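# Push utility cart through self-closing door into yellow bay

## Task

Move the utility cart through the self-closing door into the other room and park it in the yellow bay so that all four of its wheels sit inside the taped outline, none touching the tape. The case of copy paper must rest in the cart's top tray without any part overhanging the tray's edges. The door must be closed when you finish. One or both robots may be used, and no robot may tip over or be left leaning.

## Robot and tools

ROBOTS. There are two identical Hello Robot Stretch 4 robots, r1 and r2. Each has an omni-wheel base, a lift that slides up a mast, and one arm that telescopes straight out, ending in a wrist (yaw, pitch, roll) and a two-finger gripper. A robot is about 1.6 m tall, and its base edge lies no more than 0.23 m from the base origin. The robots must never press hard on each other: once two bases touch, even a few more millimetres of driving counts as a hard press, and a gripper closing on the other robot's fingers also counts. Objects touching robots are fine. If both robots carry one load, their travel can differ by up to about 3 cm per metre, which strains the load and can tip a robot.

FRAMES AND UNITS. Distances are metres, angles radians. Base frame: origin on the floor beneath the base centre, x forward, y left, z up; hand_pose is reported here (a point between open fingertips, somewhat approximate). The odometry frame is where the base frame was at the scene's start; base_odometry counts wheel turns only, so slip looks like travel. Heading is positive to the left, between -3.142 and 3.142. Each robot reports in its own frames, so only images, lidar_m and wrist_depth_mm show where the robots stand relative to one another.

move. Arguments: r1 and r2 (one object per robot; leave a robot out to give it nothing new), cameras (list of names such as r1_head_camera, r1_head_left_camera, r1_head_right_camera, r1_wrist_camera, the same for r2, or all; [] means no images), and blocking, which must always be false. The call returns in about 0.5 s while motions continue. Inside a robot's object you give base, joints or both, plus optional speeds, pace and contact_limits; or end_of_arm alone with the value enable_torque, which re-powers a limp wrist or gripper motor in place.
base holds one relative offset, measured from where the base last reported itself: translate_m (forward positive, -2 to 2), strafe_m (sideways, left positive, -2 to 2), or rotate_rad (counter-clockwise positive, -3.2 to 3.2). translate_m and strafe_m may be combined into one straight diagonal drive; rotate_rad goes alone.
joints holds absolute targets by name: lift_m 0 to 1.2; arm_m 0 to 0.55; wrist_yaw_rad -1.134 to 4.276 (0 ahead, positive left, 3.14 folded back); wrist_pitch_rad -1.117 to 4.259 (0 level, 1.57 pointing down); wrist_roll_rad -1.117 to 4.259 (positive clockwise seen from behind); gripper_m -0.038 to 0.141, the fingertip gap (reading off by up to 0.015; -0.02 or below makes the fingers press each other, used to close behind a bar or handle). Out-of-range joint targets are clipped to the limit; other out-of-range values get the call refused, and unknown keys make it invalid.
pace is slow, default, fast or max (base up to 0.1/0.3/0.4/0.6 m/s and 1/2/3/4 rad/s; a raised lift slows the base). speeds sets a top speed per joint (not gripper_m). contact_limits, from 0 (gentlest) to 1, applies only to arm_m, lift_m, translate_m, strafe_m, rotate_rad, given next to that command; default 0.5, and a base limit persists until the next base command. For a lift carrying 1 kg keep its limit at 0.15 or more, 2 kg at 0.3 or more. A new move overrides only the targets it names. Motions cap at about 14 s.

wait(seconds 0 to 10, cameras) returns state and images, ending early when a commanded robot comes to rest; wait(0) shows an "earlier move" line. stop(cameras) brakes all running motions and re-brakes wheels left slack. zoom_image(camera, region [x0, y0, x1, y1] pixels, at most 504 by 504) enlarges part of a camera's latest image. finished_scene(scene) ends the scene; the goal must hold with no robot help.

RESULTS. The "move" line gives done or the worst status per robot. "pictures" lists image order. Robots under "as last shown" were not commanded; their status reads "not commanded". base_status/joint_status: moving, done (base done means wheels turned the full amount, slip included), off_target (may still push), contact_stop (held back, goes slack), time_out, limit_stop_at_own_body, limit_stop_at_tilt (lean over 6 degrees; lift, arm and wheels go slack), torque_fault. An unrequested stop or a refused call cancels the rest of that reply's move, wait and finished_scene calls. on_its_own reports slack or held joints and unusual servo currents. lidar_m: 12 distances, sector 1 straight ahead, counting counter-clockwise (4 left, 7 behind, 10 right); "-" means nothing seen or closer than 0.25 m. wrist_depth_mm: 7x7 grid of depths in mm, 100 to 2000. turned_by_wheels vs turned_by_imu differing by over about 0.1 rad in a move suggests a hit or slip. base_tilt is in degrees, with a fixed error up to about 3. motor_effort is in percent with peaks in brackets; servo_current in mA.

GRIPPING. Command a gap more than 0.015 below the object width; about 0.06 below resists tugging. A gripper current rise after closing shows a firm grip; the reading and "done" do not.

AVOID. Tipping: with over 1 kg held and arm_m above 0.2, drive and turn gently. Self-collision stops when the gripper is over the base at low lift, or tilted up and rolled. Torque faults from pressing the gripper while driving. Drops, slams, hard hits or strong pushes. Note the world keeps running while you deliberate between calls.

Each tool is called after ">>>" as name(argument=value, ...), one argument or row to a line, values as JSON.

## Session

>>> move(
  blocking=false,
)

Scene clock: 0.00 s.
r1.base_odometry: x=+0.000 y=+0.000 heading=+0.000
r1.turned_by_wheels: +0.000
r1.turned_by_imu: +0.000
r1.base_tilt: forward=-1.6 right=+1.3
r1.lidar_m: 0.96 1.73 2.02 2.40 3.92 1.60 0.85 0.77 0.78 0.89 0.77 0.78
r1.base_status: not commanded
r1.joint_positions: lift_m=+0.124 arm_m=+0.000 wrist_yaw_rad=+3.194 wrist_pitch_rad=+0.002 wrist_roll_rad=+0.000 gripper_m=+0.056
r1.joint_status: not commanded
r1.measured_speeds: all 0
r1.motor_effort: lift_m=+19 arm_m=-4 wheel_0=-2 wheel_1=+1 wheel_2=+0
r1.servo_current: wrist_yaw_rad=59 wrist_pitch_rad=46 wrist_roll_rad=46 gripper_m=39
r1.hand_pose: x=-0.1216 y=+0.0722 z=+0.3019 quat_wxyz=(-0.026, -0.001, +0.000, +1.000) (m; r1's base frame)
r1.wrist_depth_mm: - 135 - - - - - / - 123 135 - - - - / - 121 191 - - - - / 110 136 194 - - - - / 137 - - - 1618 - - / 226 - 190 1098 188 1160 1118 / 224 163 750 798 768 768 759
r2.base_odometry: x=+0.000 y=+0.000 heading=+0.000
r2.turned_by_wheels: +0.000
r2.turned_by_imu: +0.000
r2.base_tilt: forward=-0.6 right=+0.1
r2.lidar_m: 1.29 1.32 1.58 2.33 2.36 2.78 1.41 1.41 2.77 2.39 2.42 1.48
r2.base_status: not commanded
r2.joint_positions: lift_m=+0.200 arm_m=+0.000 wrist_yaw_rad=+3.211 wrist_pitch_rad=+0.001 wrist_roll_rad=+0.000 gripper_m=+0.056
r2.joint_status: not commanded
r2.measured_speeds: all 0
r2.motor_effort: lift_m=+18 arm_m=-4 wheel_0=-1 wheel_1=+1 wheel_2=+1
r2.servo_current: wrist_yaw_rad=46 wrist_pitch_rad=39 wrist_roll_rad=52 gripper_m=52
r2.hand_pose: x=-0.1229 y=+0.0671 z=+0.3779 quat_wxyz=(-0.035, -0.001, +0.000, +0.999) (m; r2's base frame)
r2.wrist_depth_mm: - - 137 - - - - / - - 137 - - - - / - 109 138 - - - - / - 140 175 - - - - / 214 - - - - - - / 213 1281 196 1255 190 1336 1182 / 208 243 866 - - 854 878
pictures: r1_head_camera, r1_head_left_camera, r1_head_right_camera, r1_wrist_camera, r2_head_camera, r2_head_left_camera, r2_head_right_camera, r2_wrist_camera
Images, in order (width x height): r1_head_camera 420x560, r1_head_left_camera 420x672, r1_head_right_camera 420x672, r1_wrist_camera 616x392, r2_head_camera 420x560, r2_head_left_camera 420x672, r2_head_right_camera 420x672, r2_wrist_camera 616x392.

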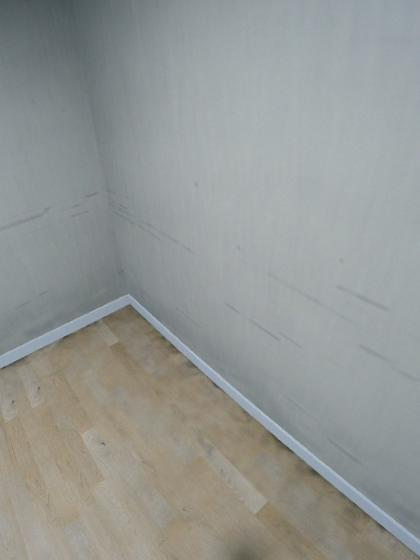

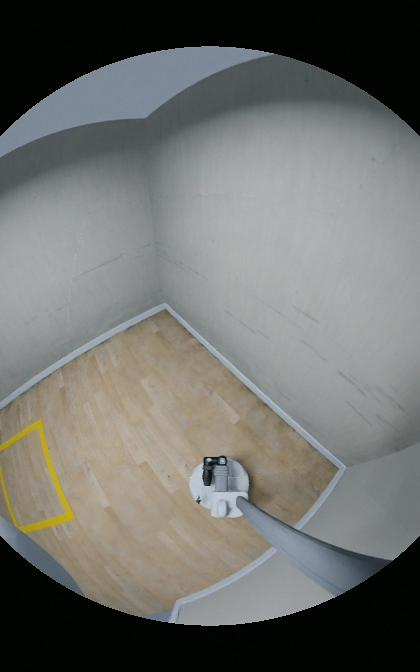

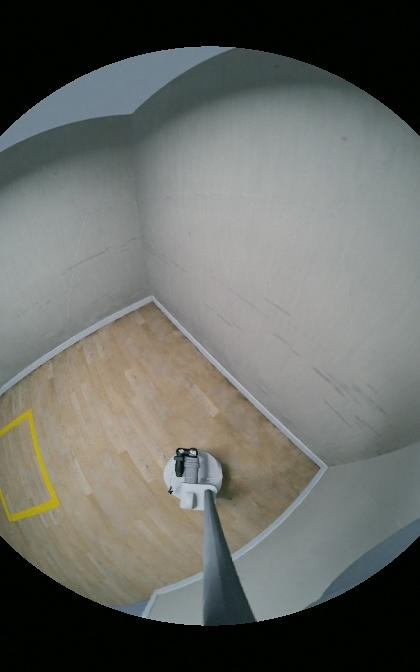

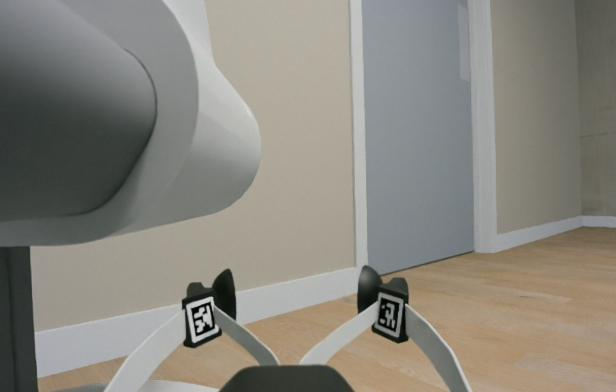

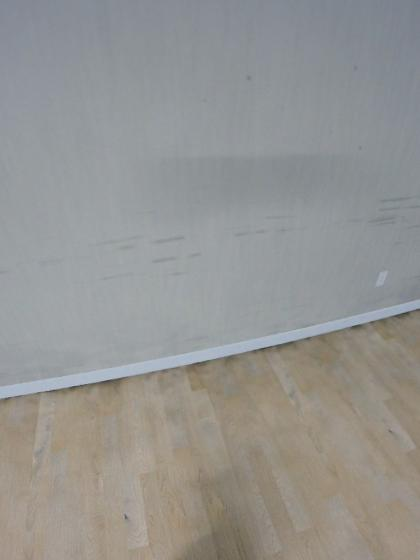

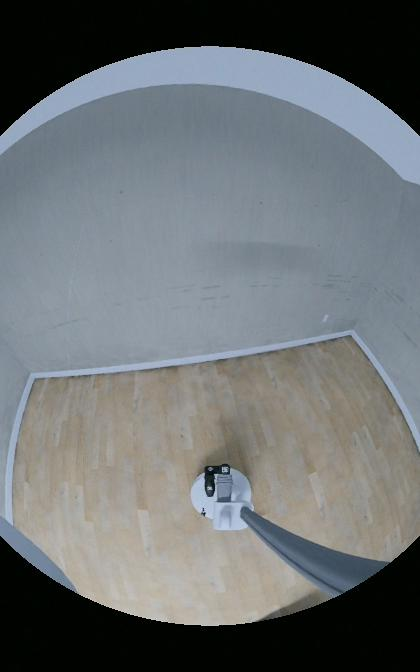

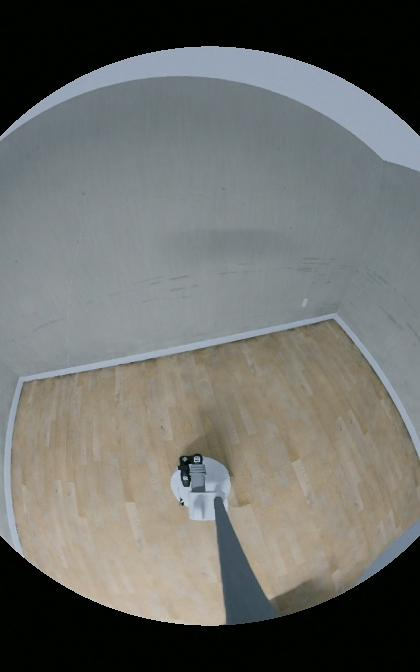

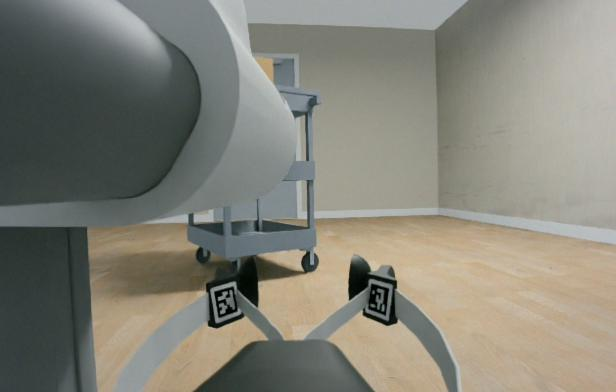

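>>> move(
  blocking=false,
  r1={"base":{"rotate_rad":2.4},"joints":{"lift_m":0.4}},
  r2={"base":{"rotate_rad":3.14},"joints":{"lift_m":0.66}},
  cameras=[],
)

>>> wait(
  seconds=2.5,
  cameras=[],
)

>>> wait(
  seconds=1.5,
  cameras=["r1_head_camera","r1_head_left_camera","r2_head_camera","r2_head_left_camera","r2_head_right_camera"],
)

Scene clock: 8.93 s.
move: r1 moving; r2 moving
r1.base_odometry: x=+0.000 y=+0.000 heading=+0.253
r1.turned_by_wheels: +0.253
r1.turned_by_imu: +0.253
r1.base_tilt: forward=-1.6 right=+1.3
r1.lidar_m: 1.15 2.01 2.11 2.98 2.65 1.07 0.80 0.74 0.81 0.80 0.72 0.82
r1.base_status: rotate_rad moving
r1.joint_positions: lift_m=+0.162 arm_m=+0.000 wrist_yaw_rad=+3.194 wrist_pitch_rad=+0.002 wrist_roll_rad=+0.000 gripper_m=+0.056
r1.joint_status: lift_m moving
r1.measured_speeds: translate_m=+0.000 strafe_m=+0.000 rotate_rad=+0.974 lift_m=+0.146 arm_m=+0.000 wrist_yaw_rad=+0.000 wrist_pitch_rad=+0.000 wrist_roll_rad=+0.000
r1.motor_effort: lift_m=+24(27) arm_m=-4(4) wheel_0=-7(9) wheel_1=-6(7) wheel_2=-6(7)
r1.servo_current: wrist_yaw_rad=46(59) wrist_pitch_rad=39(52) wrist_roll_rad=33(65) gripper_m=39(46)
r1.hand_pose: x=-0.1216 y=+0.0722 z=+0.3395 quat_wxyz=(-0.026, -0.001, +0.000, +1.000) (m; r1's base frame)
r1.wrist_depth_mm: - 135 - - - - 1808 / - 123 135 - - - 1808 / - 121 192 - - - 1756 / 111 136 195 - - - 1808 / 137 - - - - - 1808 / 216 - 190 - 188 1229 1229 / 224 151 831 153 854 820 878
r2.base_odometry: x=+0.000 y=+0.000 heading=+0.252
r2.turned_by_wheels: +0.252
r2.turned_by_imu: +0.245
r2.base_tilt: forward=-0.7 right=+0.0
r2.lidar_m: 1.29 1.38 1.94 2.33 2.46 3.37 1.44 3.35 2.49 2.40 1.84 1.36
r2.base_status: rotate_rad moving
r2.joint_positions: lift_m=+0.238 arm_m=+0.000 wrist_yaw_rad=+3.211 wrist_pitch_rad=+0.001 wrist_roll_rad=+0.000 gripper_m=+0.056
r2.joint_status: lift_m moving
r2.measured_speeds: translate_m=+0.002 strafe_m=+0.000 rotate_rad=+0.977 lift_m=+0.146 arm_m=+0.000 wrist_yaw_rad=+0.000 wrist_pitch_rad=+0.000 wrist_roll_rad=+0.000
r2.motor_effort: lift_m=+23(25) arm_m=-4(4) wheel_0=-4(9) wheel_1=-10(10) wheel_2=-10(11)
r2.servo_current: wrist_yaw_rad=52(52) wrist_pitch_rad=46(46) wrist_roll_rad=52(65) gripper_m=46(52)
r2.hand_pose: x=-0.1229 y=+0.0671 z=+0.4157 quat_wxyz=(-0.035, -0.001, +0.000, +0.999) (m; r2's base frame)
r2.wrist_depth_mm: - - 137 - - - - / - - 137 1756 - - - / - 110 138 - - - - / - 140 176 - - - - / 215 - - - - - - / 213 1366 196 1430 190 1464 1281 / 210 242 1008 - - 976 946
pictures: none
No camera images: "cameras" was empty.

Scene clock: 10.93 s.
earlier move: r1 done; r2 moving
r1.base_odometry: x=+0.000 y=+0.000 heading=+2.400
r1.turned_by_wheels: +2.147
r1.turned_by_imu: +2.158
r1.base_tilt: forward=-1.6 right=+1.2
r1.lidar_m: 2.35 1.02 0.78 0.75 0.81 0.80 0.77 0.84 1.25 2.02 2.17 3.14
r1.base_status: done
r1.joint_positions: lift_m=+0.400 arm_m=+0.000 wrist_yaw_rad=+3.194 wrist_pitch_rad=+0.002 wrist_roll_rad=+0.000 gripper_m=+0.056
r1.joint_status: all done
r1.measured_speeds: all 0
r1.motor_effort: lift_m=+24(27) arm_m=-4(4) wheel_0=-2(10) wheel_1=-2(9) wheel_2=-1(8)
r1.servo_current: wrist_yaw_rad=52(65) wrist_pitch_rad=33(52) wrist_roll_rad=39(65) gripper_m=39(52)
r1.hand_pose: x=-0.1216 y=+0.0722 z=+0.5771 quat_wxyz=(-0.026, -0.001, +0.000, +1.000) (m; r1's base frame)
r1.wrist_depth_mm: - 135 - - - - - / - 123 135 - - - - / - 121 191 - - - - / 110 135 195 - - - - / 137 - - - - - - / 216 - 190 - 187 - - / - 140 - 137 - - -
r2.base_odometry: x=+0.000 y=+0.000 heading=+3.135
r2.turned_by_wheels: +2.883
r2.turned_by_imu: +2.806
r2.base_tilt: forward=-0.7 right=+0.0
r2.lidar_m: 1.44 1.39 2.80 2.37 2.40 1.53 1.31 1.33 1.50 2.34 2.33 2.74
r2.base_status: rotate_rad moving
r2.joint_positions: lift_m=+0.660 arm_m=+0.000 wrist_yaw_rad=+3.211 wrist_pitch_rad=+0.001 wrist_roll_rad=+0.000 gripper_m=+0.056
r2.joint_status: lift_m moving
r2.measured_speeds: translate_m=-0.001 strafe_m=+0.000 rotate_rad=+0.163 lift_m=+0.014 arm_m=+0.000 wrist_yaw_rad=+0.000 wrist_pitch_rad=+0.000 wrist_roll_rad=+0.000
r2.motor_effort: lift_m=+21(26) arm_m=-4(4) wheel_0=-4(10) wheel_1=-3(10) wheel_2=-5(13)
r2.servo_current: wrist_yaw_rad=46(52) wrist_pitch_rad=46(46) wrist_roll_rad=46(65) gripper_m=52(52)
r2.hand_pose: x=-0.1228 y=+0.0671 z=+0.8375 quat_wxyz=(-0.035, -0.001, +0.000, +0.999) (m; r2's base frame)
r2.wrist_depth_mm: - - 137 - - - - / - 107 137 - - - - / - 113 139 235 - - - / - 140 164 - - - - / 215 - - - - - - / 213 - 190 - 189 - - / 211 122 - - - - -
wait: 2.00 of 2.5 s (r1 has come to rest)
pictures: none
No camera images: "cameras" was empty.

Scene clock: 11.30 s.
earlier move: r2 done
r1.base_odometry: x=+0.000 y=+0.000 heading=+2.400
r1.turned_by_wheels: +0.000
r1.turned_by_imu: +0.000
r1.base_tilt: forward=-1.5 right=+1.3
r1.lidar_m: 2.32 1.01 0.78 0.75 0.83 0.79 0.76 0.84 1.24 2.04 2.17 3.16
r1.base_status: done
r1.joint_positions: lift_m=+0.400 arm_m=+0.000 wrist_yaw_rad=+3.194 wrist_pitch_rad=+0.002 wrist_roll_rad=+0.000 gripper_m=+0.056
r1.joint_status: all done
r1.measured_speeds: all 0
r1.motor_effort: lift_m=+24(27) arm_m=-4(4) wheel_0=-2(10) wheel_1=-2(9) wheel_2=-1(8)
r1.servo_current: wrist_yaw_rad=39(65) wrist_pitch_rad=46(52) wrist_roll_rad=39(65) gripper_m=39(52)
r1.hand_pose: x=-0.1216 y=+0.0722 z=+0.5771 quat_wxyz=(-0.026, -0.001, +0.000, +1.000) (m; r1's base frame)
r1.wrist_depth_mm: - 135 - - - - - / - 123 135 - - - - / - 121 191 - - - - / 110 136 195 - - - - / 137 - - - - - - / 216 - 190 - 187 - - / - 140 - 137 - - -
r2.base_odometry: x=+0.000 y=+0.000 heading=+3.139
r2.turned_by_wheels: +0.004
r2.turned_by_imu: +0.004
r2.base_tilt: forward=-0.7 right=+0.0
r2.lidar_m: 1.44 1.39 2.82 2.39 2.41 1.53 1.30 1.29 1.54 2.34 2.33 2.74
r2.base_status: done
r2.joint_positions: lift_m=+0.660 arm_m=+0.000 wrist_yaw_rad=+3.211 wrist_pitch_rad=+0.001 wrist_roll_rad=+0.000 gripper_m=+0.056
r2.joint_status: all done
r2.measured_speeds: all 0
r2.motor_effort: lift_m=+21(26) arm_m=-4(4) wheel_0=-3(10) wheel_1=-3(10) wheel_2=-5(13)
r2.servo_current: wrist_yaw_rad=52(52) wrist_pitch_rad=39(46) wrist_roll_rad=46(65) gripper_m=52(52)
r2.hand_pose: x=-0.1228 y=+0.0671 z=+0.8376 quat_wxyz=(-0.035, -0.001, +0.000, +0.999) (m; r2's base frame)
r2.wrist_depth_mm: - - 137 - - - - / - 107 137 - - - - / - 113 138 235 - - - / - 140 164 - - - - / 216 - - - - - - / 212 - 190 - 188 - - / 211 122 - - - - -
wait: 0.37 of 1.5 s (r2 has come to rest)
pictures: r1_head_camera, r1_head_left_camera, r2_head_camera, r2_head_left_camera, r2_head_right_camera
Images, in order (width x height): r1_head_camera 420x560, r1_head_left_camera 420x672, r2_head_camera 420x560, r2_head_left_camera 420x672, r2_head_right_camera 420x672.

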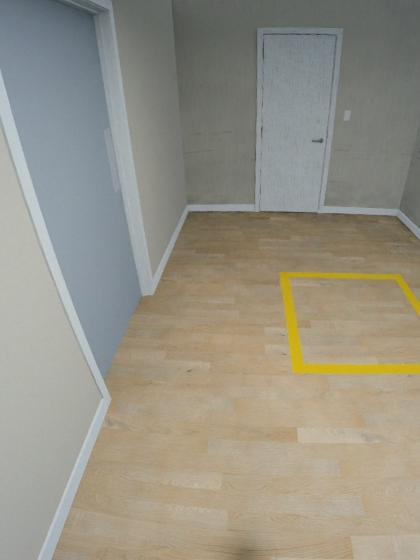

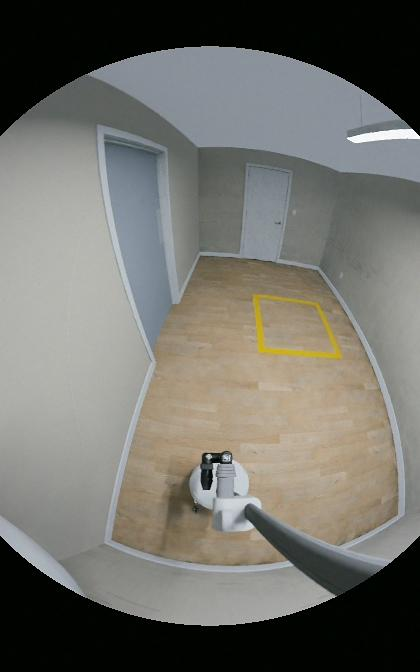

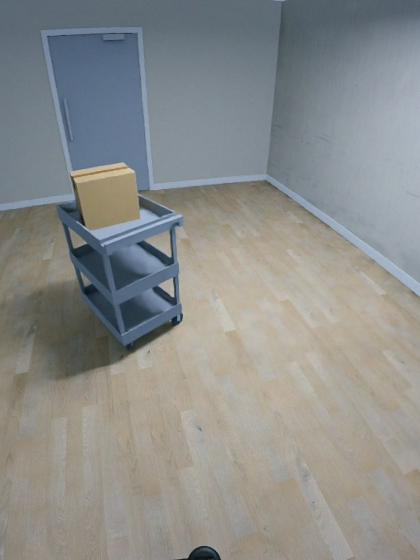

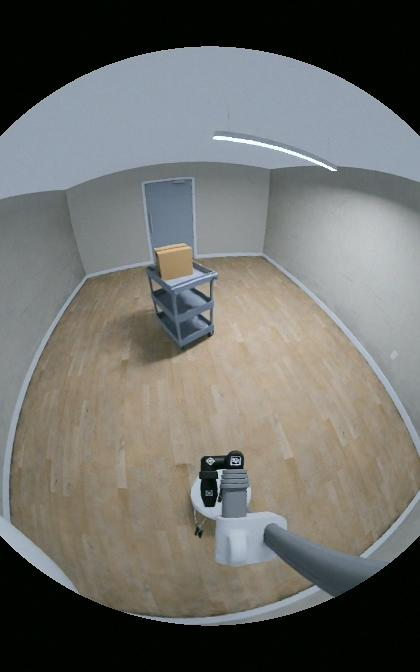

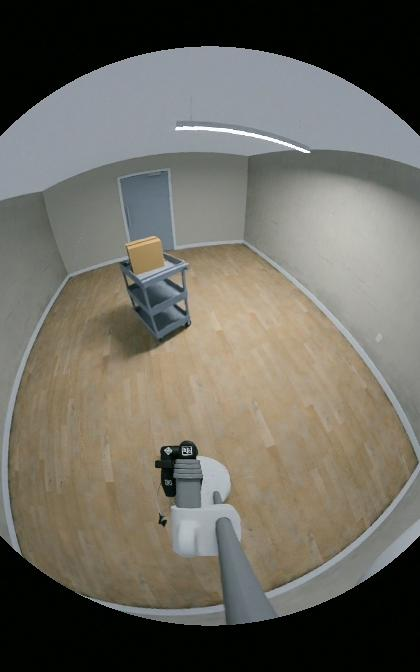

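>>> zoom_image(
  camera="r2_head_camera",
  region=[20, 10, 220, 370],
)

>>> zoom_image(
  camera="r1_head_left_camera",
  region=[80, 110, 380, 410],
)

Scaled by 1.400 from the camera's 420x560 image, which has a finer 1200x1600 frame.

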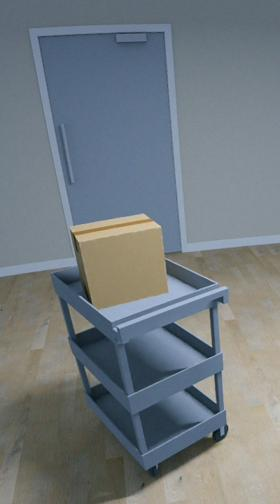

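Scaled by 1.680 from the camera's 420x672 image, which has a finer 600x960 frame.

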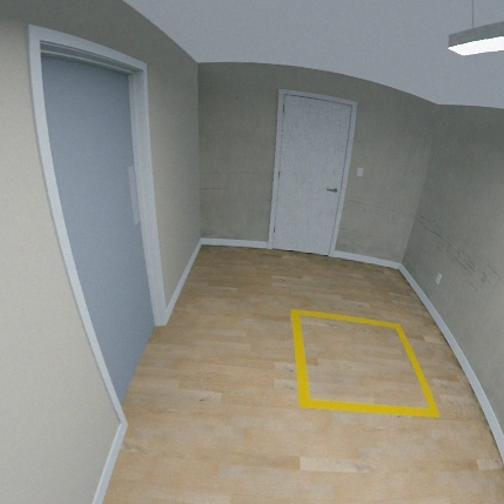

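>>> move(
  blocking=false,
  r1={"base":{"translate_m":1.6,"strafe_m":-0.2}},
  r2={"base":{"translate_m":0.85},"joints":{"wrist_yaw_rad":0,"wrist_roll_rad":1.57,"gripper_m":0.1}},
  cameras=[],
)

>>> wait(
  seconds=5,
  cameras=[],
)

>>> wait(
  seconds=3,
  cameras=[],
)

>>> move(
  blocking=false,
  r1={"base":{"rotate_rad":1.46},"joints":{"gripper_m":-0.02}},
  r2={"base":{"rotate_rad":0.66}},
  cameras=[],
)

>>> wait(
  seconds=2,
  cameras=[],
)

>>> wait(
  seconds=1,
  cameras=["r1_head_camera","r2_head_camera","r2_wrist_camera"],
)

Scene clock: 46.03 s.
move: r1 moving; r2 moving
r1.base_odometry: x=-0.020 y=+0.024 heading=+2.400
r1.turned_by_wheels: +0.000
r1.turned_by_imu: +0.000
r1.base_tilt: forward=-1.6 right=+1.3
r1.lidar_m: 2.35 1.02 0.78 0.74 0.80 0.82 0.80 0.88 1.30 2.02 2.15 3.12
r1.base_status: translate_m moving; strafe_m moving
r1.joint_positions: lift_m=+0.400 arm_m=+0.000 wrist_yaw_rad=+3.194 wrist_pitch_rad=+0.002 wrist_roll_rad=+0.000 gripper_m=+0.056
r1.joint_status: not commanded
r1.measured_speeds: translate_m=+0.121 strafe_m=-0.015 rotate_rad=+0.003 lift_m=+0.000 arm_m=+0.000 wrist_yaw_rad=+0.000 wrist_pitch_rad=+0.000 wrist_roll_rad=+0.000
r1.motor_effort: lift_m=+24(24) arm_m=-4(4) wheel_0=+7(9) wheel_1=+5(5) wheel_2=-9(9)
r1.servo_current: wrist_yaw_rad=78(78) wrist_pitch_rad=39(46) wrist_roll_rad=39(52) gripper_m=39(46)
r1.hand_pose: x=-0.1216 y=+0.0722 z=+0.5771 quat_wxyz=(-0.026, -0.001, +0.000, +1.000) (m; r1's base frame)
r1.wrist_depth_mm: - 135 - - - - - / - 122 145 - - - - / - 121 190 - - - - / 110 135 194 - - - - / 137 - - - - - - / 215 - 190 - 188 - - / - 141 - 137 - - -
r2.base_odometry: x=-0.031 y=+0.000 heading=+3.139
r2.turned_by_wheels: +0.000
r2.turned_by_imu: +0.001
r2.base_tilt: forward=-0.7 right=+0.1
r2.lidar_m: 1.38 1.37 2.77 2.40 2.43 1.58 1.33 1.34 1.58 2.34 2.34 2.75
r2.base_status: translate_m moving
r2.joint_positions: lift_m=+0.660 arm_m=+0.000 wrist_yaw_rad=+2.651 wrist_pitch_rad=+0.001 wrist_roll_rad=+0.588 gripper_m=+0.075
r2.joint_status: wrist_yaw_rad moving; wrist_roll_rad moving; gripper_m moving
r2.measured_speeds: translate_m=+0.122 strafe_m=+0.001 rotate_rad=+0.003 lift_m=+0.000 arm_m=+0.000 wrist_yaw_rad=-1.736 wrist_pitch_rad=+0.000 wrist_roll_rad=+1.820
r2.motor_effort: lift_m=+21(21) arm_m=-4(4) wheel_0=+6(10) wheel_1=+7(9) wheel_2=-13(13)
r2.servo_current: wrist_yaw_rad=85(156) wrist_pitch_rad=39(46) wrist_roll_rad=46(91) gripper_m=85(91)
r2.hand_pose: x=-0.0421 y=+0.2131 z=+0.8376 quat_wxyz=(+0.233, +0.070, +0.281, +0.928) (m; r2's base frame)
r2.wrist_depth_mm: - - - - - - - / - - - - - - - / - - - - - - - / - - - - - - - / 258 - - - - - 1661 / 247 - 189 - 188 1661 1366 / - - - - 1576 1255 1138
pictures: none
No camera images: "cameras" was empty.

Scene clock: 49.87 s.
earlier move: r1 moving; r2 done
r1.base_odometry: x=-0.727 y=+0.855 heading=+2.400
r1.turned_by_wheels: +0.000
r1.turned_by_imu: -0.001
r1.base_tilt: forward=-1.6 right=+1.3
r1.lidar_m: 2.53 1.18 0.91 0.79 0.87 1.27 1.88 2.06 2.03 1.97 2.10 2.86
r1.base_status: translate_m moving; strafe_m moving
r1.joint_positions: lift_m=+0.400 arm_m=+0.000 wrist_yaw_rad=+3.194 wrist_pitch_rad=+0.002 wrist_roll_rad=+0.000 gripper_m=+0.056
r1.joint_status: not commanded
r1.measured_speeds: translate_m=+0.297 strafe_m=-0.037 rotate_rad=+0.000 lift_m=+0.000 arm_m=+0.000 wrist_yaw_rad=+0.000 wrist_pitch_rad=+0.000 wrist_roll_rad=+0.000
r1.motor_effort: lift_m=+24(24) arm_m=-4(4) wheel_0=+5(10) wheel_1=+2(7) wheel_2=-6(10)
r1.servo_current: wrist_yaw_rad=59(78) wrist_pitch_rad=39(52) wrist_roll_rad=46(72) gripper_m=46(52)
r1.hand_pose: x=-0.1216 y=+0.0722 z=+0.5772 quat_wxyz=(-0.026, -0.001, +0.000, +1.000) (m; r1's base frame)
r1.wrist_depth_mm: - 135 - - - - - / - 121 135 - - - - / - 124 187 - - - - / 109 136 213 - - - - / 216 - - - - - - / 1808 - 194 - 187 - - / 1308 1336 1308 153 1397 1255 1255
r2.base_odometry: x=-0.850 y=+0.002 heading=+3.139
r2.turned_by_wheels: +0.000
r2.turned_by_imu: +0.001
r2.base_tilt: forward=-0.7 right=+0.1
r2.lidar_m: 0.72 0.62 3.02 2.60 2.57 2.45 2.12 2.10 2.46 2.13 2.15 2.53
r2.base_status: done
r2.joint_positions: lift_m=+0.660 arm_m=+0.000 wrist_yaw_rad=+0.003 wrist_pitch_rad=+0.001 wrist_roll_rad=+1.568 gripper_m=+0.100
r2.joint_status: all done
r2.measured_speeds: all 0
r2.motor_effort: lift_m=+21(21) arm_m=-4(4) wheel_0=+3(10) wheel_1=+4(9) wheel_2=-4(14)
r2.servo_current: wrist_yaw_rad=52(156) wrist_pitch_rad=46(46) wrist_roll_rad=52(104) gripper_m=46(91)
r2.hand_pose: x=+0.4596 y=-0.0866 z=+0.8376 quat_wxyz=(+0.708, +0.706, +0.001, +0.001) (m; r2's base frame)
r2.wrist_depth_mm: - - - - - 1661 1160 / - - - - - 1708 1160 / - - - - - 1756 1182 / - - - - - 1708 1160 / - - - - - 1661 1182 / - - 193 - 194 1499 1160 / - - - - - 580 768
wait: 3.83 of 5 s (r2 has come to rest)
pictures: none
No camera images: "cameras" was empty.

Scene clock: 52.40 s.
earlier move: r1 done
r1.base_odometry: x=-1.045 y=+1.228 heading=+2.400
r1.turned_by_wheels: +0.000
r1.turned_by_imu: +0.000
r1.base_tilt: forward=-1.6 right=+1.3
r1.lidar_m: 2.31 1.13 0.92 0.90 0.96 1.29 2.36 2.59 2.00 1.94 2.08 2.36
r1.base_status: done
r1.joint_positions: lift_m=+0.400 arm_m=+0.000 wrist_yaw_rad=+3.194 wrist_pitch_rad=+0.002 wrist_roll_rad=+0.000 gripper_m=+0.056
r1.joint_status: not commanded
r1.measured_speeds: all 0
r1.motor_effort: lift_m=+24(24) arm_m=-4(4) wheel_0=+2(10) wheel_1=+1(7) wheel_2=+2(10)
r1.servo_current: wrist_yaw_rad=46(78) wrist_pitch_rad=33(52) wrist_roll_rad=46(72) gripper_m=39(52)
r1.hand_pose: x=-0.1216 y=+0.0722 z=+0.5772 quat_wxyz=(-0.026, -0.001, +0.000, +1.000) (m; r1's base frame)
r1.wrist_depth_mm: - 135 - - - - - / - 124 146 - - - - / - 121 191 - - - - / 110 135 206 - - - - / 216 - - - - - - / 1808 - 193 - 187 - - / 1336 1336 1308 153 1336 1281 1229
r2.base_odometry: x=-0.850 y=+0.002 heading=+3.139
r2.turned_by_wheels: +0.000
r2.turned_by_imu: +0.000
r2.base_tilt: forward=-0.7 right=+0.1
r2.lidar_m: 0.70 0.63 3.03 2.57 2.59 2.49 2.13 2.14 2.45 2.13 2.13 2.49
r2.base_status: done
r2.joint_positions: lift_m=+0.660 arm_m=+0.000 wrist_yaw_rad=+0.003 wrist_pitch_rad=+0.001 wrist_roll_rad=+1.568 gripper_m=+0.100
r2.joint_status: all done
r2.measured_speeds: all 0
r2.motor_effort: lift_m=+21(21) arm_m=-4(4) wheel_0=+4(10) wheel_1=+4(9) wheel_2=-4(14)
r2.servo_current: wrist_yaw_rad=46(156) wrist_pitch_rad=33(52) wrist_roll_rad=52(104) gripper_m=46(91)
r2.hand_pose: x=+0.4596 y=-0.0866 z=+0.8376 quat_wxyz=(+0.708, +0.706, +0.001, +0.001) (m; r2's base frame)
r2.wrist_depth_mm: - - - - - 1661 1160 / - - - - - 1661 1160 / - - - - - 1708 1160 / - - - - - 1708 1160 / - - - - - 1661 1182 / - - 193 - 193 1464 1160 / - - - - - 585 768
wait: 2.53 of 3 s (r1 has come to rest)
pictures: none
No camera images: "cameras" was empty.

Scene clock: 52.90 s.
move: r1 moving; r2 moving
r1.base_odometry: x=-1.045 y=+1.228 heading=+2.652
r1.turned_by_wheels: +0.252
r1.turned_by_imu: +0.253
r1.base_tilt: forward=-1.6 right=+1.2
r1.lidar_m: 1.55 0.97 0.90 0.92 1.01 1.95 2.39 2.21 1.94 1.98 2.34 2.32
r1.base_status: rotate_rad moving
r1.joint_positions: lift_m=+0.400 arm_m=+0.000 wrist_yaw_rad=+3.194 wrist_pitch_rad=+0.002 wrist_roll_rad=+0.000 gripper_m=+0.037
r1.joint_status: gripper_m moving
r1.measured_speeds: translate_m=+0.000 strafe_m=-0.001 rotate_rad=+0.980 lift_m=+0.000 arm_m=+0.000 wrist_yaw_rad=+0.000 wrist_pitch_rad=+0.000 wrist_roll_rad=+0.000
r1.motor_effort: lift_m=+24(24) arm_m=-3(4) wheel_0=-9(9) wheel_1=-7(8) wheel_2=-6(7)
r1.servo_current: wrist_yaw_rad=59(59) wrist_pitch_rad=39(52) wrist_roll_rad=46(59) gripper_m=98(98)
r1.hand_pose: x=-0.1216 y=+0.0722 z=+0.5772 quat_wxyz=(-0.026, -0.001, +0.000, +1.000) (m; r1's base frame)
r1.wrist_depth_mm: - 135 - - - - - / - 123 146 - - - - / - 121 191 - - - - / 111 136 206 - - - - / 216 - - - - - - / 1756 - 196 - 187 - 1863 / 1308 1308 1336 1397 1281 1430 1464
r2.base_odometry: x=-0.850 y=+0.002 heading=-2.892
r2.turned_by_wheels: +0.252
r2.turned_by_imu: +0.244
r2.base_tilt: forward=-0.7 right=+0.1
r2.lidar_m: 0.62 0.61 2.72 2.58 2.74 2.24 2.09 2.24 2.21 2.12 2.22 3.05
r2.base_status: rotate_rad moving
r2.joint_positions: lift_m=+0.660 arm_m=+0.000 wrist_yaw_rad=+0.003 wrist_pitch_rad=+0.001 wrist_roll_rad=+1.568 gripper_m=+0.100
r2.joint_status: not commanded
r2.measured_speeds: translate_m=-0.002 strafe_m=+0.001 rotate_rad=+0.976 lift_m=+0.000 arm_m=+0.000 wrist_yaw_rad=+0.000 wrist_pitch_rad=+0.000 wrist_roll_rad=+0.000
r2.motor_effort: lift_m=+21(21) arm_m=-4(5) wheel_0=-4(10) wheel_1=-9(9) wheel_2=-11(12)
r2.servo_current: wrist_yaw_rad=46(52) wrist_pitch_rad=39(46) wrist_roll_rad=46(52) gripper_m=52(52)
r2.hand_pose: x=+0.4595 y=-0.0867 z=+0.8376 quat_wxyz=(+0.708, +0.706, +0.001, +0.001) (m; r2's base frame)
r2.wrist_depth_mm: - - - - - 1661 1138 / - - - - - 1708 1160 / - - - - - 1708 1182 / - - - - - 1661 1182 / - - - 559 - 580 591 / - - 195 525 193 535 530 / - - 699 - - - 496
pictures: none
No camera images: "cameras" was empty.

Scene clock: 53.83 s.
earlier move: r1 moving; r2 done
r1.base_odometry: x=-1.045 y=+1.228 heading=-2.497
r1.turned_by_wheels: +1.134
r1.turned_by_imu: +1.140
r1.base_tilt: forward=-1.6 right=+1.3
r1.lidar_m: 0.90 0.93 1.08 2.31 2.42 2.12 1.94 1.99 2.50 2.33 1.35 0.95
r1.base_status: rotate_rad moving
r1.joint_positions: lift_m=+0.400 arm_m=+0.000 wrist_yaw_rad=+3.194 wrist_pitch_rad=+0.002 wrist_roll_rad=+0.000 gripper_m=-0.019
r1.joint_status: gripper_m moving
r1.measured_speeds: translate_m=+0.000 strafe_m=-0.001 rotate_rad=+0.576 lift_m=+0.000 arm_m=+0.000 wrist_yaw_rad=+0.000 wrist_pitch_rad=+0.000 wrist_roll_rad=+0.000
r1.motor_effort: lift_m=+24(24) arm_m=-4(4) wheel_0=-5(9) wheel_1=+0(9) wheel_2=-1(8)
r1.servo_current: wrist_yaw_rad=65(65) wrist_pitch_rad=46(52) wrist_roll_rad=33(59) gripper_m=46(137)
r1.hand_pose: x=-0.1216 y=+0.0722 z=+0.5772 quat_wxyz=(-0.026, -0.001, +0.000, +1.000) (m; r1's base frame)
r1.wrist_depth_mm: - 135 - - - - - / - 123 147 - - - - / - 121 191 - - - - / 110 136 206 - - - - / 137 - - - - - - / 227 1921 1921 199 - - 1921 / 224 1308 172 183 162 1366 1397
r2.base_odometry: x=-0.850 y=+0.002 heading=-2.485
r2.turned_by_wheels: +0.407
r2.turned_by_imu: +0.397
r2.base_tilt: forward=-0.7 right=+0.1
r2.lidar_m: 0.62 2.84 2.59 2.63 2.30 2.14 2.18 2.32 2.12 2.16 2.73 0.66
r2.base_status: done
r2.joint_positions: lift_m=+0.660 arm_m=+0.000 wrist_yaw_rad=+0.003 wrist_pitch_rad=+0.001 wrist_roll_rad=+1.568 gripper_m=+0.100
r2.joint_status: not commanded
r2.measured_speeds: all 0
r2.motor_effort: lift_m=+21(21) arm_m=-4(5) wheel_0=-4(10) wheel_1=-3(9) wheel_2=-5(12)
r2.servo_current: wrist_yaw_rad=46(59) wrist_pitch_rad=39(46) wrist_roll_rad=52(59) gripper_m=52(59)
r2.hand_pose: x=+0.4596 y=-0.0867 z=+0.8376 quat_wxyz=(+0.708, +0.706, +0.001, +0.001) (m; r2's base frame)
r2.wrist_depth_mm: - - - 469 - 661 469 / - - - 466 - - 469 / - - 683 466 - - 466 / - - 691 466 - - 462 / - - 715 462 - - 466 / - - 193 462 193 480 462 / - - - - - 1808 1160
wait: 0.93 of 2 s (r2 has come to rest)
pictures: none
No camera images: "cameras" was empty.

Scene clock: 54.40 s.
earlier move: r1 done
r1.base_odometry: x=-1.045 y=+1.228 heading=-2.424
r1.turned_by_wheels: +0.074
r1.turned_by_imu: +0.074
r1.base_tilt: forward=-1.6 right=+1.2
r1.lidar_m: 0.89 0.93 1.15 2.37 2.45 2.05 1.91 2.02 2.45 2.33 1.27 0.95
r1.base_status: done
r1.joint_positions: lift_m=+0.400 arm_m=+0.000 wrist_yaw_rad=+3.194 wrist_pitch_rad=+0.002 wrist_roll_rad=+0.000 gripper_m=-0.019
r1.joint_status: all done
r1.measured_speeds: all 0
r1.motor_effort: lift_m=+24(24) arm_m=-4(4) wheel_0=-3(9) wheel_1=-1(9) wheel_2=-1(8)
r1.servo_current: wrist_yaw_rad=52(65) wrist_pitch_rad=33(52) wrist_roll_rad=59(59) gripper_m=59(137)
r1.hand_pose: x=-0.1216 y=+0.0722 z=+0.5772 quat_wxyz=(-0.026, -0.001, +0.000, +1.000) (m; r1's base frame)
r1.wrist_depth_mm: - 135 - - - - - / - 123 146 - - - - / - 121 191 - - - - / 111 136 206 - - - - / 216 - - - - - - / 1756 - 1863 198 - - 1983 / 224 1336 179 179 162 1336 1430
r2.base_odometry: x=-0.850 y=+0.002 heading=-2.485
r2.turned_by_wheels: +0.000
r2.turned_by_imu: +0.000
r2.base_tilt: forward=-0.7 right=+0.1
r2.lidar_m: 0.61 2.85 2.57 2.63 2.29 2.15 2.19 2.30 2.12 2.18 2.75 0.65
r2.base_status: done
r2.joint_positions: lift_m=+0.660 arm_m=+0.000 wrist_yaw_rad=+0.003 wrist_pitch_rad=+0.001 wrist_roll_rad=+1.568 gripper_m=+0.100
r2.joint_status: not commanded
r2.measured_speeds: all 0
r2.motor_effort: lift_m=+21(21) arm_m=-4(5) wheel_0=-4(10) wheel_1=-2(9) wheel_2=-5(12)
r2.servo_current: wrist_yaw_rad=46(59) wrist_pitch_rad=46(46) wrist_roll_rad=46(59) gripper_m=46(59)
r2.hand_pose: x=+0.4596 y=-0.0867 z=+0.8376 quat_wxyz=(+0.708, +0.706, +0.001, +0.001) (m; r2's base frame)
r2.wrist_depth_mm: - - - 466 - 661 466 / - - - 469 - - 469 / - - 676 466 - - 469 / - - 699 466 - - 462 / - - 715 466 - - 469 / - - 193 459 193 473 466 / - - - - - 1756 1182
wait: 0.57 of 1 s (r1 has come to rest)
pictures: r1_head_camera, r2_head_camera, r2_wrist_camera
Images, in order (width x height): r1_head_camera 420x560, r2_head_camera 420x560, r2_wrist_camera 616x392.

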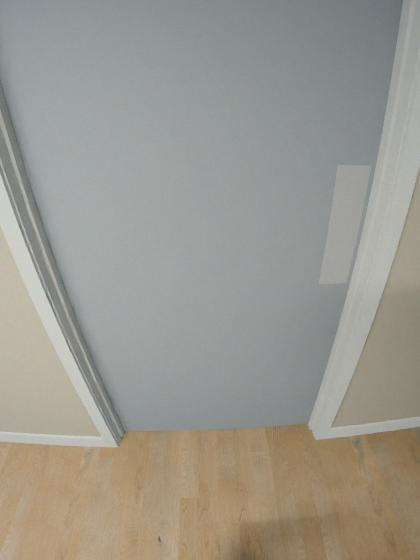

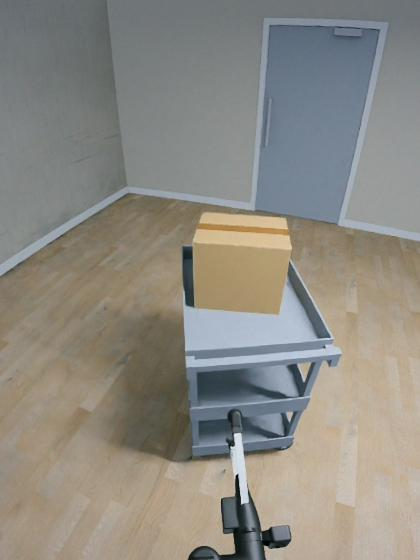

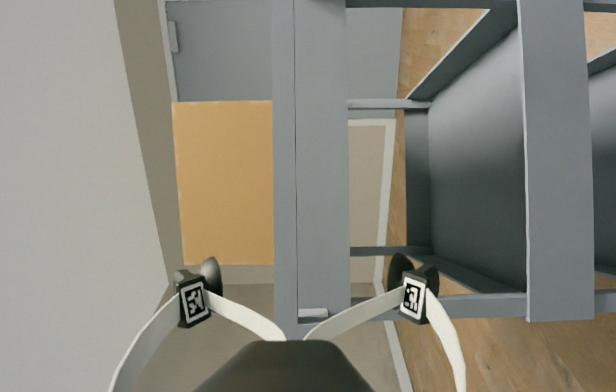

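>>> move(
  blocking=false,
  r2={"base":{"strafe_m":-0.09}},
  cameras=[],
)

>>> wait(
  seconds=2,
  cameras=[],
)

>>> move(
  blocking=false,
  r2={"base":{"translate_m":0.265},"pace":"slow","contact_limits":{"translate_m":0.2}},
  cameras=[],
)

>>> wait(
  seconds=5,
  cameras=["r2_head_camera","r2_wrist_camera"],
)

Scene clock: 68.40 s.
move: r2 moving
r1: as last shown
r1.turned_by_wheels: +0.000
r1.turned_by_imu: +0.000
r1.lidar_m: 0.90 0.94 1.16 2.38 2.43 2.08 1.94 2.01 2.43 2.34 1.27 0.97
r1.motor_effort: lift_m=+24(24) arm_m=-4(4) wheel_0=-3(4) wheel_1=-1(1) wheel_2=-1(1)
r1.servo_current: wrist_yaw_rad=46(65) wrist_pitch_rad=39(46) wrist_roll_rad=39(59) gripper_m=52(59)
r1.wrist_depth_mm: - 135 - - - - - / - 123 146 - - - - / - 121 191 - - - - / 110 135 206 - - - - / 216 - - - - - - / 1756 - 1983 198 - - 1863 / 224 1336 179 179 162 1308 1397
r2.base_odometry: x=-0.872 y=+0.031 heading=-2.485
r2.turned_by_wheels: +0.000
r2.turned_by_imu: +0.000
r2.base_tilt: forward=-0.6 right=+0.0
r2.lidar_m: 0.61 2.88 2.63 2.66 2.32 2.16 2.18 2.28 2.08 2.12 2.68 0.66
r2.base_status: strafe_m moving
r2.joint_positions: lift_m=+0.660 arm_m=+0.000 wrist_yaw_rad=+0.003 wrist_pitch_rad=+0.001 wrist_roll_rad=+1.568 gripper_m=+0.100
r2.joint_status: not commanded
r2.measured_speeds: translate_m=-0.001 strafe_m=-0.140 rotate_rad=+0.006 lift_m=+0.000 arm_m=+0.000 wrist_yaw_rad=+0.000 wrist_pitch_rad=+0.000 wrist_roll_rad=+0.000
r2.motor_effort: lift_m=+21(21) arm_m=-4(4) wheel_0=+12(13) wheel_1=-12(12) wheel_2=+0(4)
r2.servo_current: wrist_yaw_rad=52(52) wrist_pitch_rad=46(46) wrist_roll_rad=39(59) gripper_m=52(52)
r2.hand_pose: x=+0.4596 y=-0.0867 z=+0.8376 quat_wxyz=(+0.708, +0.706, +0.001, +0.001) (m; r2's base frame)
r2.wrist_depth_mm: - - - 466 - 627 469 / - - - 469 - 715 469 / - - 676 466 - - 469 / - - 699 469 - - 469 / - - 707 466 - - 462 / - - 193 462 193 469 462 / - - - - - 1863 1078
pictures: none
No camera images: "cameras" was empty.

Scene clock: 69.30 s.
earlier move: r2 done
r1.base_odometry: x=-1.045 y=+1.228 heading=-2.424
r1.turned_by_wheels: +0.000
r1.turned_by_imu: +0.000
r1.base_tilt: forward=-1.6 right=+1.2
r1.lidar_m: 0.91 0.94 1.14 2.37 2.47 2.05 1.93 2.03 2.41 2.34 1.27 0.96
r1.base_status: not commanded
r1.joint_positions: lift_m=+0.400 arm_m=+0.000 wrist_yaw_rad=+3.194 wrist_pitch_rad=+0.002 wrist_roll_rad=+0.000 gripper_m=-0.019
r1.joint_status: not commanded
r1.measured_speeds: all 0
r1.motor_effort: lift_m=+24(24) arm_m=-4(4) wheel_0=-4(4) wheel_1=-1(1) wheel_2=-1(2)
r1.servo_current: wrist_yaw_rad=65(65) wrist_pitch_rad=46(46) wrist_roll_rad=46(65) gripper_m=46(59)
r1.hand_pose: x=-0.1216 y=+0.0722 z=+0.5772 quat_wxyz=(-0.026, -0.001, +0.000, +1.000) (m; r1's base frame)
r1.wrist_depth_mm: - 135 - - - - - / - 123 146 - - - - / - 121 191 - - - - / 110 136 206 - - - - / 216 - - - - - - / 1756 - 1921 199 - - 1983 / 224 1336 179 180 162 1336 1366
r2.base_odometry: x=-0.905 y=+0.073 heading=-2.485
r2.turned_by_wheels: +0.000
r2.turned_by_imu: +0.000
r2.base_tilt: forward=-0.7 right=+0.1
r2.lidar_m: 0.63 2.95 2.66 2.72 2.35 2.17 2.21 2.22 2.04 2.08 2.61 0.64
r2.base_status: done
r2.joint_positions: lift_m=+0.660 arm_m=+0.000 wrist_yaw_rad=+0.003 wrist_pitch_rad=+0.001 wrist_roll_rad=+1.568 gripper_m=+0.100
r2.joint_status: not commanded
r2.measured_speeds: all 0
r2.motor_effort: lift_m=+21(21) arm_m=-4(4) wheel_0=+1(13) wheel_1=-2(12) wheel_2=+0(4)
r2.servo_current: wrist_yaw_rad=46(52) wrist_pitch_rad=39(46) wrist_roll_rad=39(59) gripper_m=46(59)
r2.hand_pose: x=+0.4596 y=-0.0867 z=+0.8376 quat_wxyz=(+0.708, +0.706, +0.001, +0.001) (m; r2's base frame)
r2.wrist_depth_mm: - - - - - 1618 1098 / - - - 477 - 668 473 / - - - 473 - - 473 / - - 676 469 - - 469 / - - 691 469 - - 469 / - - 193 462 193 - 466 / - - - - - 480 466
wait: 0.90 of 2 s (r2 has come to rest)
pictures: none
No camera images: "cameras" was empty.

Scene clock: 69.80 s.
move: r2 moving
r1: as last shown
r1.base_tilt: forward=-1.6 right=+1.3
r1.lidar_m: 0.91 0.94 1.13 2.37 2.46 2.06 1.95 2.00 2.46 2.34 1.27 0.97
r1.motor_effort: lift_m=+24(24) arm_m=-4(4) wheel_0=-3(4) wheel_1=-1(1) wheel_2=-1(2)
r1.servo_current: wrist_yaw_rad=52(59) wrist_pitch_rad=46(46) wrist_roll_rad=39(59) gripper_m=59(59)
r1.wrist_depth_mm: - 135 - - - - - / - 123 146 - - - - / - 121 190 - - - - / 110 136 205 - - - - / 217 - - - - - - / 1756 - 1921 198 - - 1863 / 224 1336 179 180 162 1336 1397
r2.base_odometry: x=-0.915 y=+0.066 heading=-2.485
r2.turned_by_wheels: +0.000
r2.turned_by_imu: +0.000
r2.base_tilt: forward=-0.7 right=+0.1
r2.lidar_m: 0.61 2.89 2.67 2.70 2.34 2.16 2.21 2.23 2.04 2.10 2.61 0.66
r2.base_status: translate_m moving
r2.joint_positions: lift_m=+0.660 arm_m=+0.000 wrist_yaw_rad=+0.003 wrist_pitch_rad=+0.001 wrist_roll_rad=+1.568 gripper_m=+0.100
r2.joint_status: not commanded
r2.measured_speeds: translate_m=+0.048 strafe_m=+0.000 rotate_rad=+0.000 lift_m=+0.000 arm_m=+0.000 wrist_yaw_rad=+0.000 wrist_pitch_rad=+0.000 wrist_roll_rad=+0.000
r2.motor_effort: lift_m=+21(21) arm_m=-4(4) wheel_0=+3(9) wheel_1=+5(7) wheel_2=-9(11)
r2.servo_current: wrist_yaw_rad=39(52) wrist_pitch_rad=46(46) wrist_roll_rad=39(59) gripper_m=46(52)
r2.contact_limits: translate_m 0.2
r2.hand_pose: x=+0.4596 y=-0.0867 z=+0.8376 quat_wxyz=(+0.708, +0.706, +0.001, +0.001) (m; r2's base frame)
r2.wrist_depth_mm: - - - - - 1708 1078 / - - - 462 - 683 466 / - - - 462 - - 462 / - - 668 459 - - 459 / - - 691 455 - - 459 / - - 193 455 192 - 455 / - - - - - 484 455
pictures: none
No camera images: "cameras" was empty.

Scene clock: 73.23 s.
earlier move: r2 done
r1.base_odometry: x=-1.045 y=+1.228 heading=-2.424
r1.turned_by_wheels: +0.000
r1.turned_by_imu: +0.000
r1.base_tilt: forward=-1.6 right=+1.3
r1.lidar_m: 0.91 0.92 1.15 2.37 2.44 2.07 1.92 2.03 2.44 2.33 1.27 0.95
r1.base_status: not commanded
r1.joint_positions: lift_m=+0.400 arm_m=+0.000 wrist_yaw_rad=+3.194 wrist_pitch_rad=+0.002 wrist_roll_rad=+0.000 gripper_m=-0.019
r1.joint_status: not commanded
r1.measured_speeds: all 0
r1.motor_effort: lift_m=+24(24) arm_m=-4(4) wheel_0=-4(4) wheel_1=-1(1) wheel_2=-1(2)
r1.servo_current: wrist_yaw_rad=39(72) wrist_pitch_rad=39(52) wrist_roll_rad=26(65) gripper_m=52(65)
r1.hand_pose: x=-0.1216 y=+0.0722 z=+0.5772 quat_wxyz=(-0.026, -0.001, +0.000, +1.000) (m; r1's base frame)
r1.wrist_depth_mm: - 135 - - - - - / - 123 146 - - - - / - 121 191 - - - - / 110 135 205 - - - - / 216 - - - - - - / 1808 - 1921 198 - - 1921 / 224 1336 179 179 162 1336 1397
r2.base_odometry: x=-1.114 y=-0.088 heading=-2.485
r2.turned_by_wheels: +0.000
r2.turned_by_imu: +0.000
r2.base_tilt: forward=-0.7 right=+0.1
r2.lidar_m: 0.34 0.40 2.59 2.59 2.61 2.40 2.46 2.32 2.15 2.19 2.75 0.41
r2.base_status: done
r2.joint_positions: lift_m=+0.660 arm_m=+0.000 wrist_yaw_rad=-0.001 wrist_pitch_rad=+0.001 wrist_roll_rad=+1.568 gripper_m=+0.100
r2.joint_status: not commanded
r2.measured_speeds: all 0
r2.motor_effort: lift_m=+20(21) arm_m=-3(4) wheel_0=+4(9) wheel_1=+4(8) wheel_2=-12(12)
r2.servo_current: wrist_yaw_rad=46(59) wrist_pitch_rad=33(52) wrist_roll_rad=46(59) gripper_m=52(59)
r2.contact_limits: translate_m 0.2
r2.hand_pose: x=+0.4592 y=-0.0877 z=+0.8377 quat_wxyz=(+0.708, +0.706, +0.000, -0.001) (m; r2's base frame)
r2.wrist_depth_mm: - - - 216 216 1618 1160 / - - - 215 215 1661 - / - 418 410 213 214 798 - / - 424 153 213 213 809 - / - 436 152 211 211 809 - / - 449 151 211 190 - - / - 462 459 - - - -
wait: 3.43 of 5 s (r2 has come to rest)
pictures: r2_head_camera, r2_wrist_camera
Images, in order (width x height): r2_head_camera 420x560, r2_wrist_camera 616x392.

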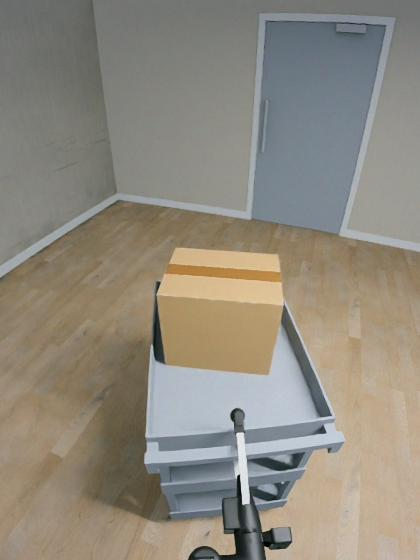

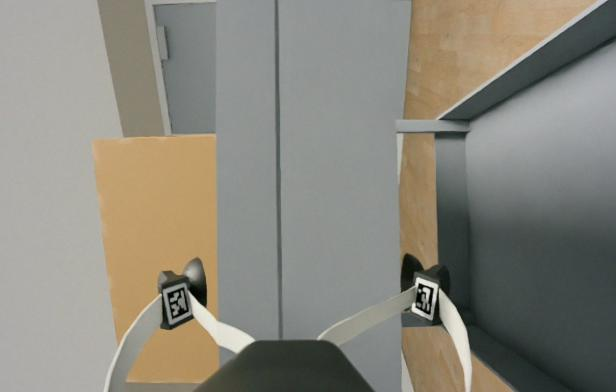

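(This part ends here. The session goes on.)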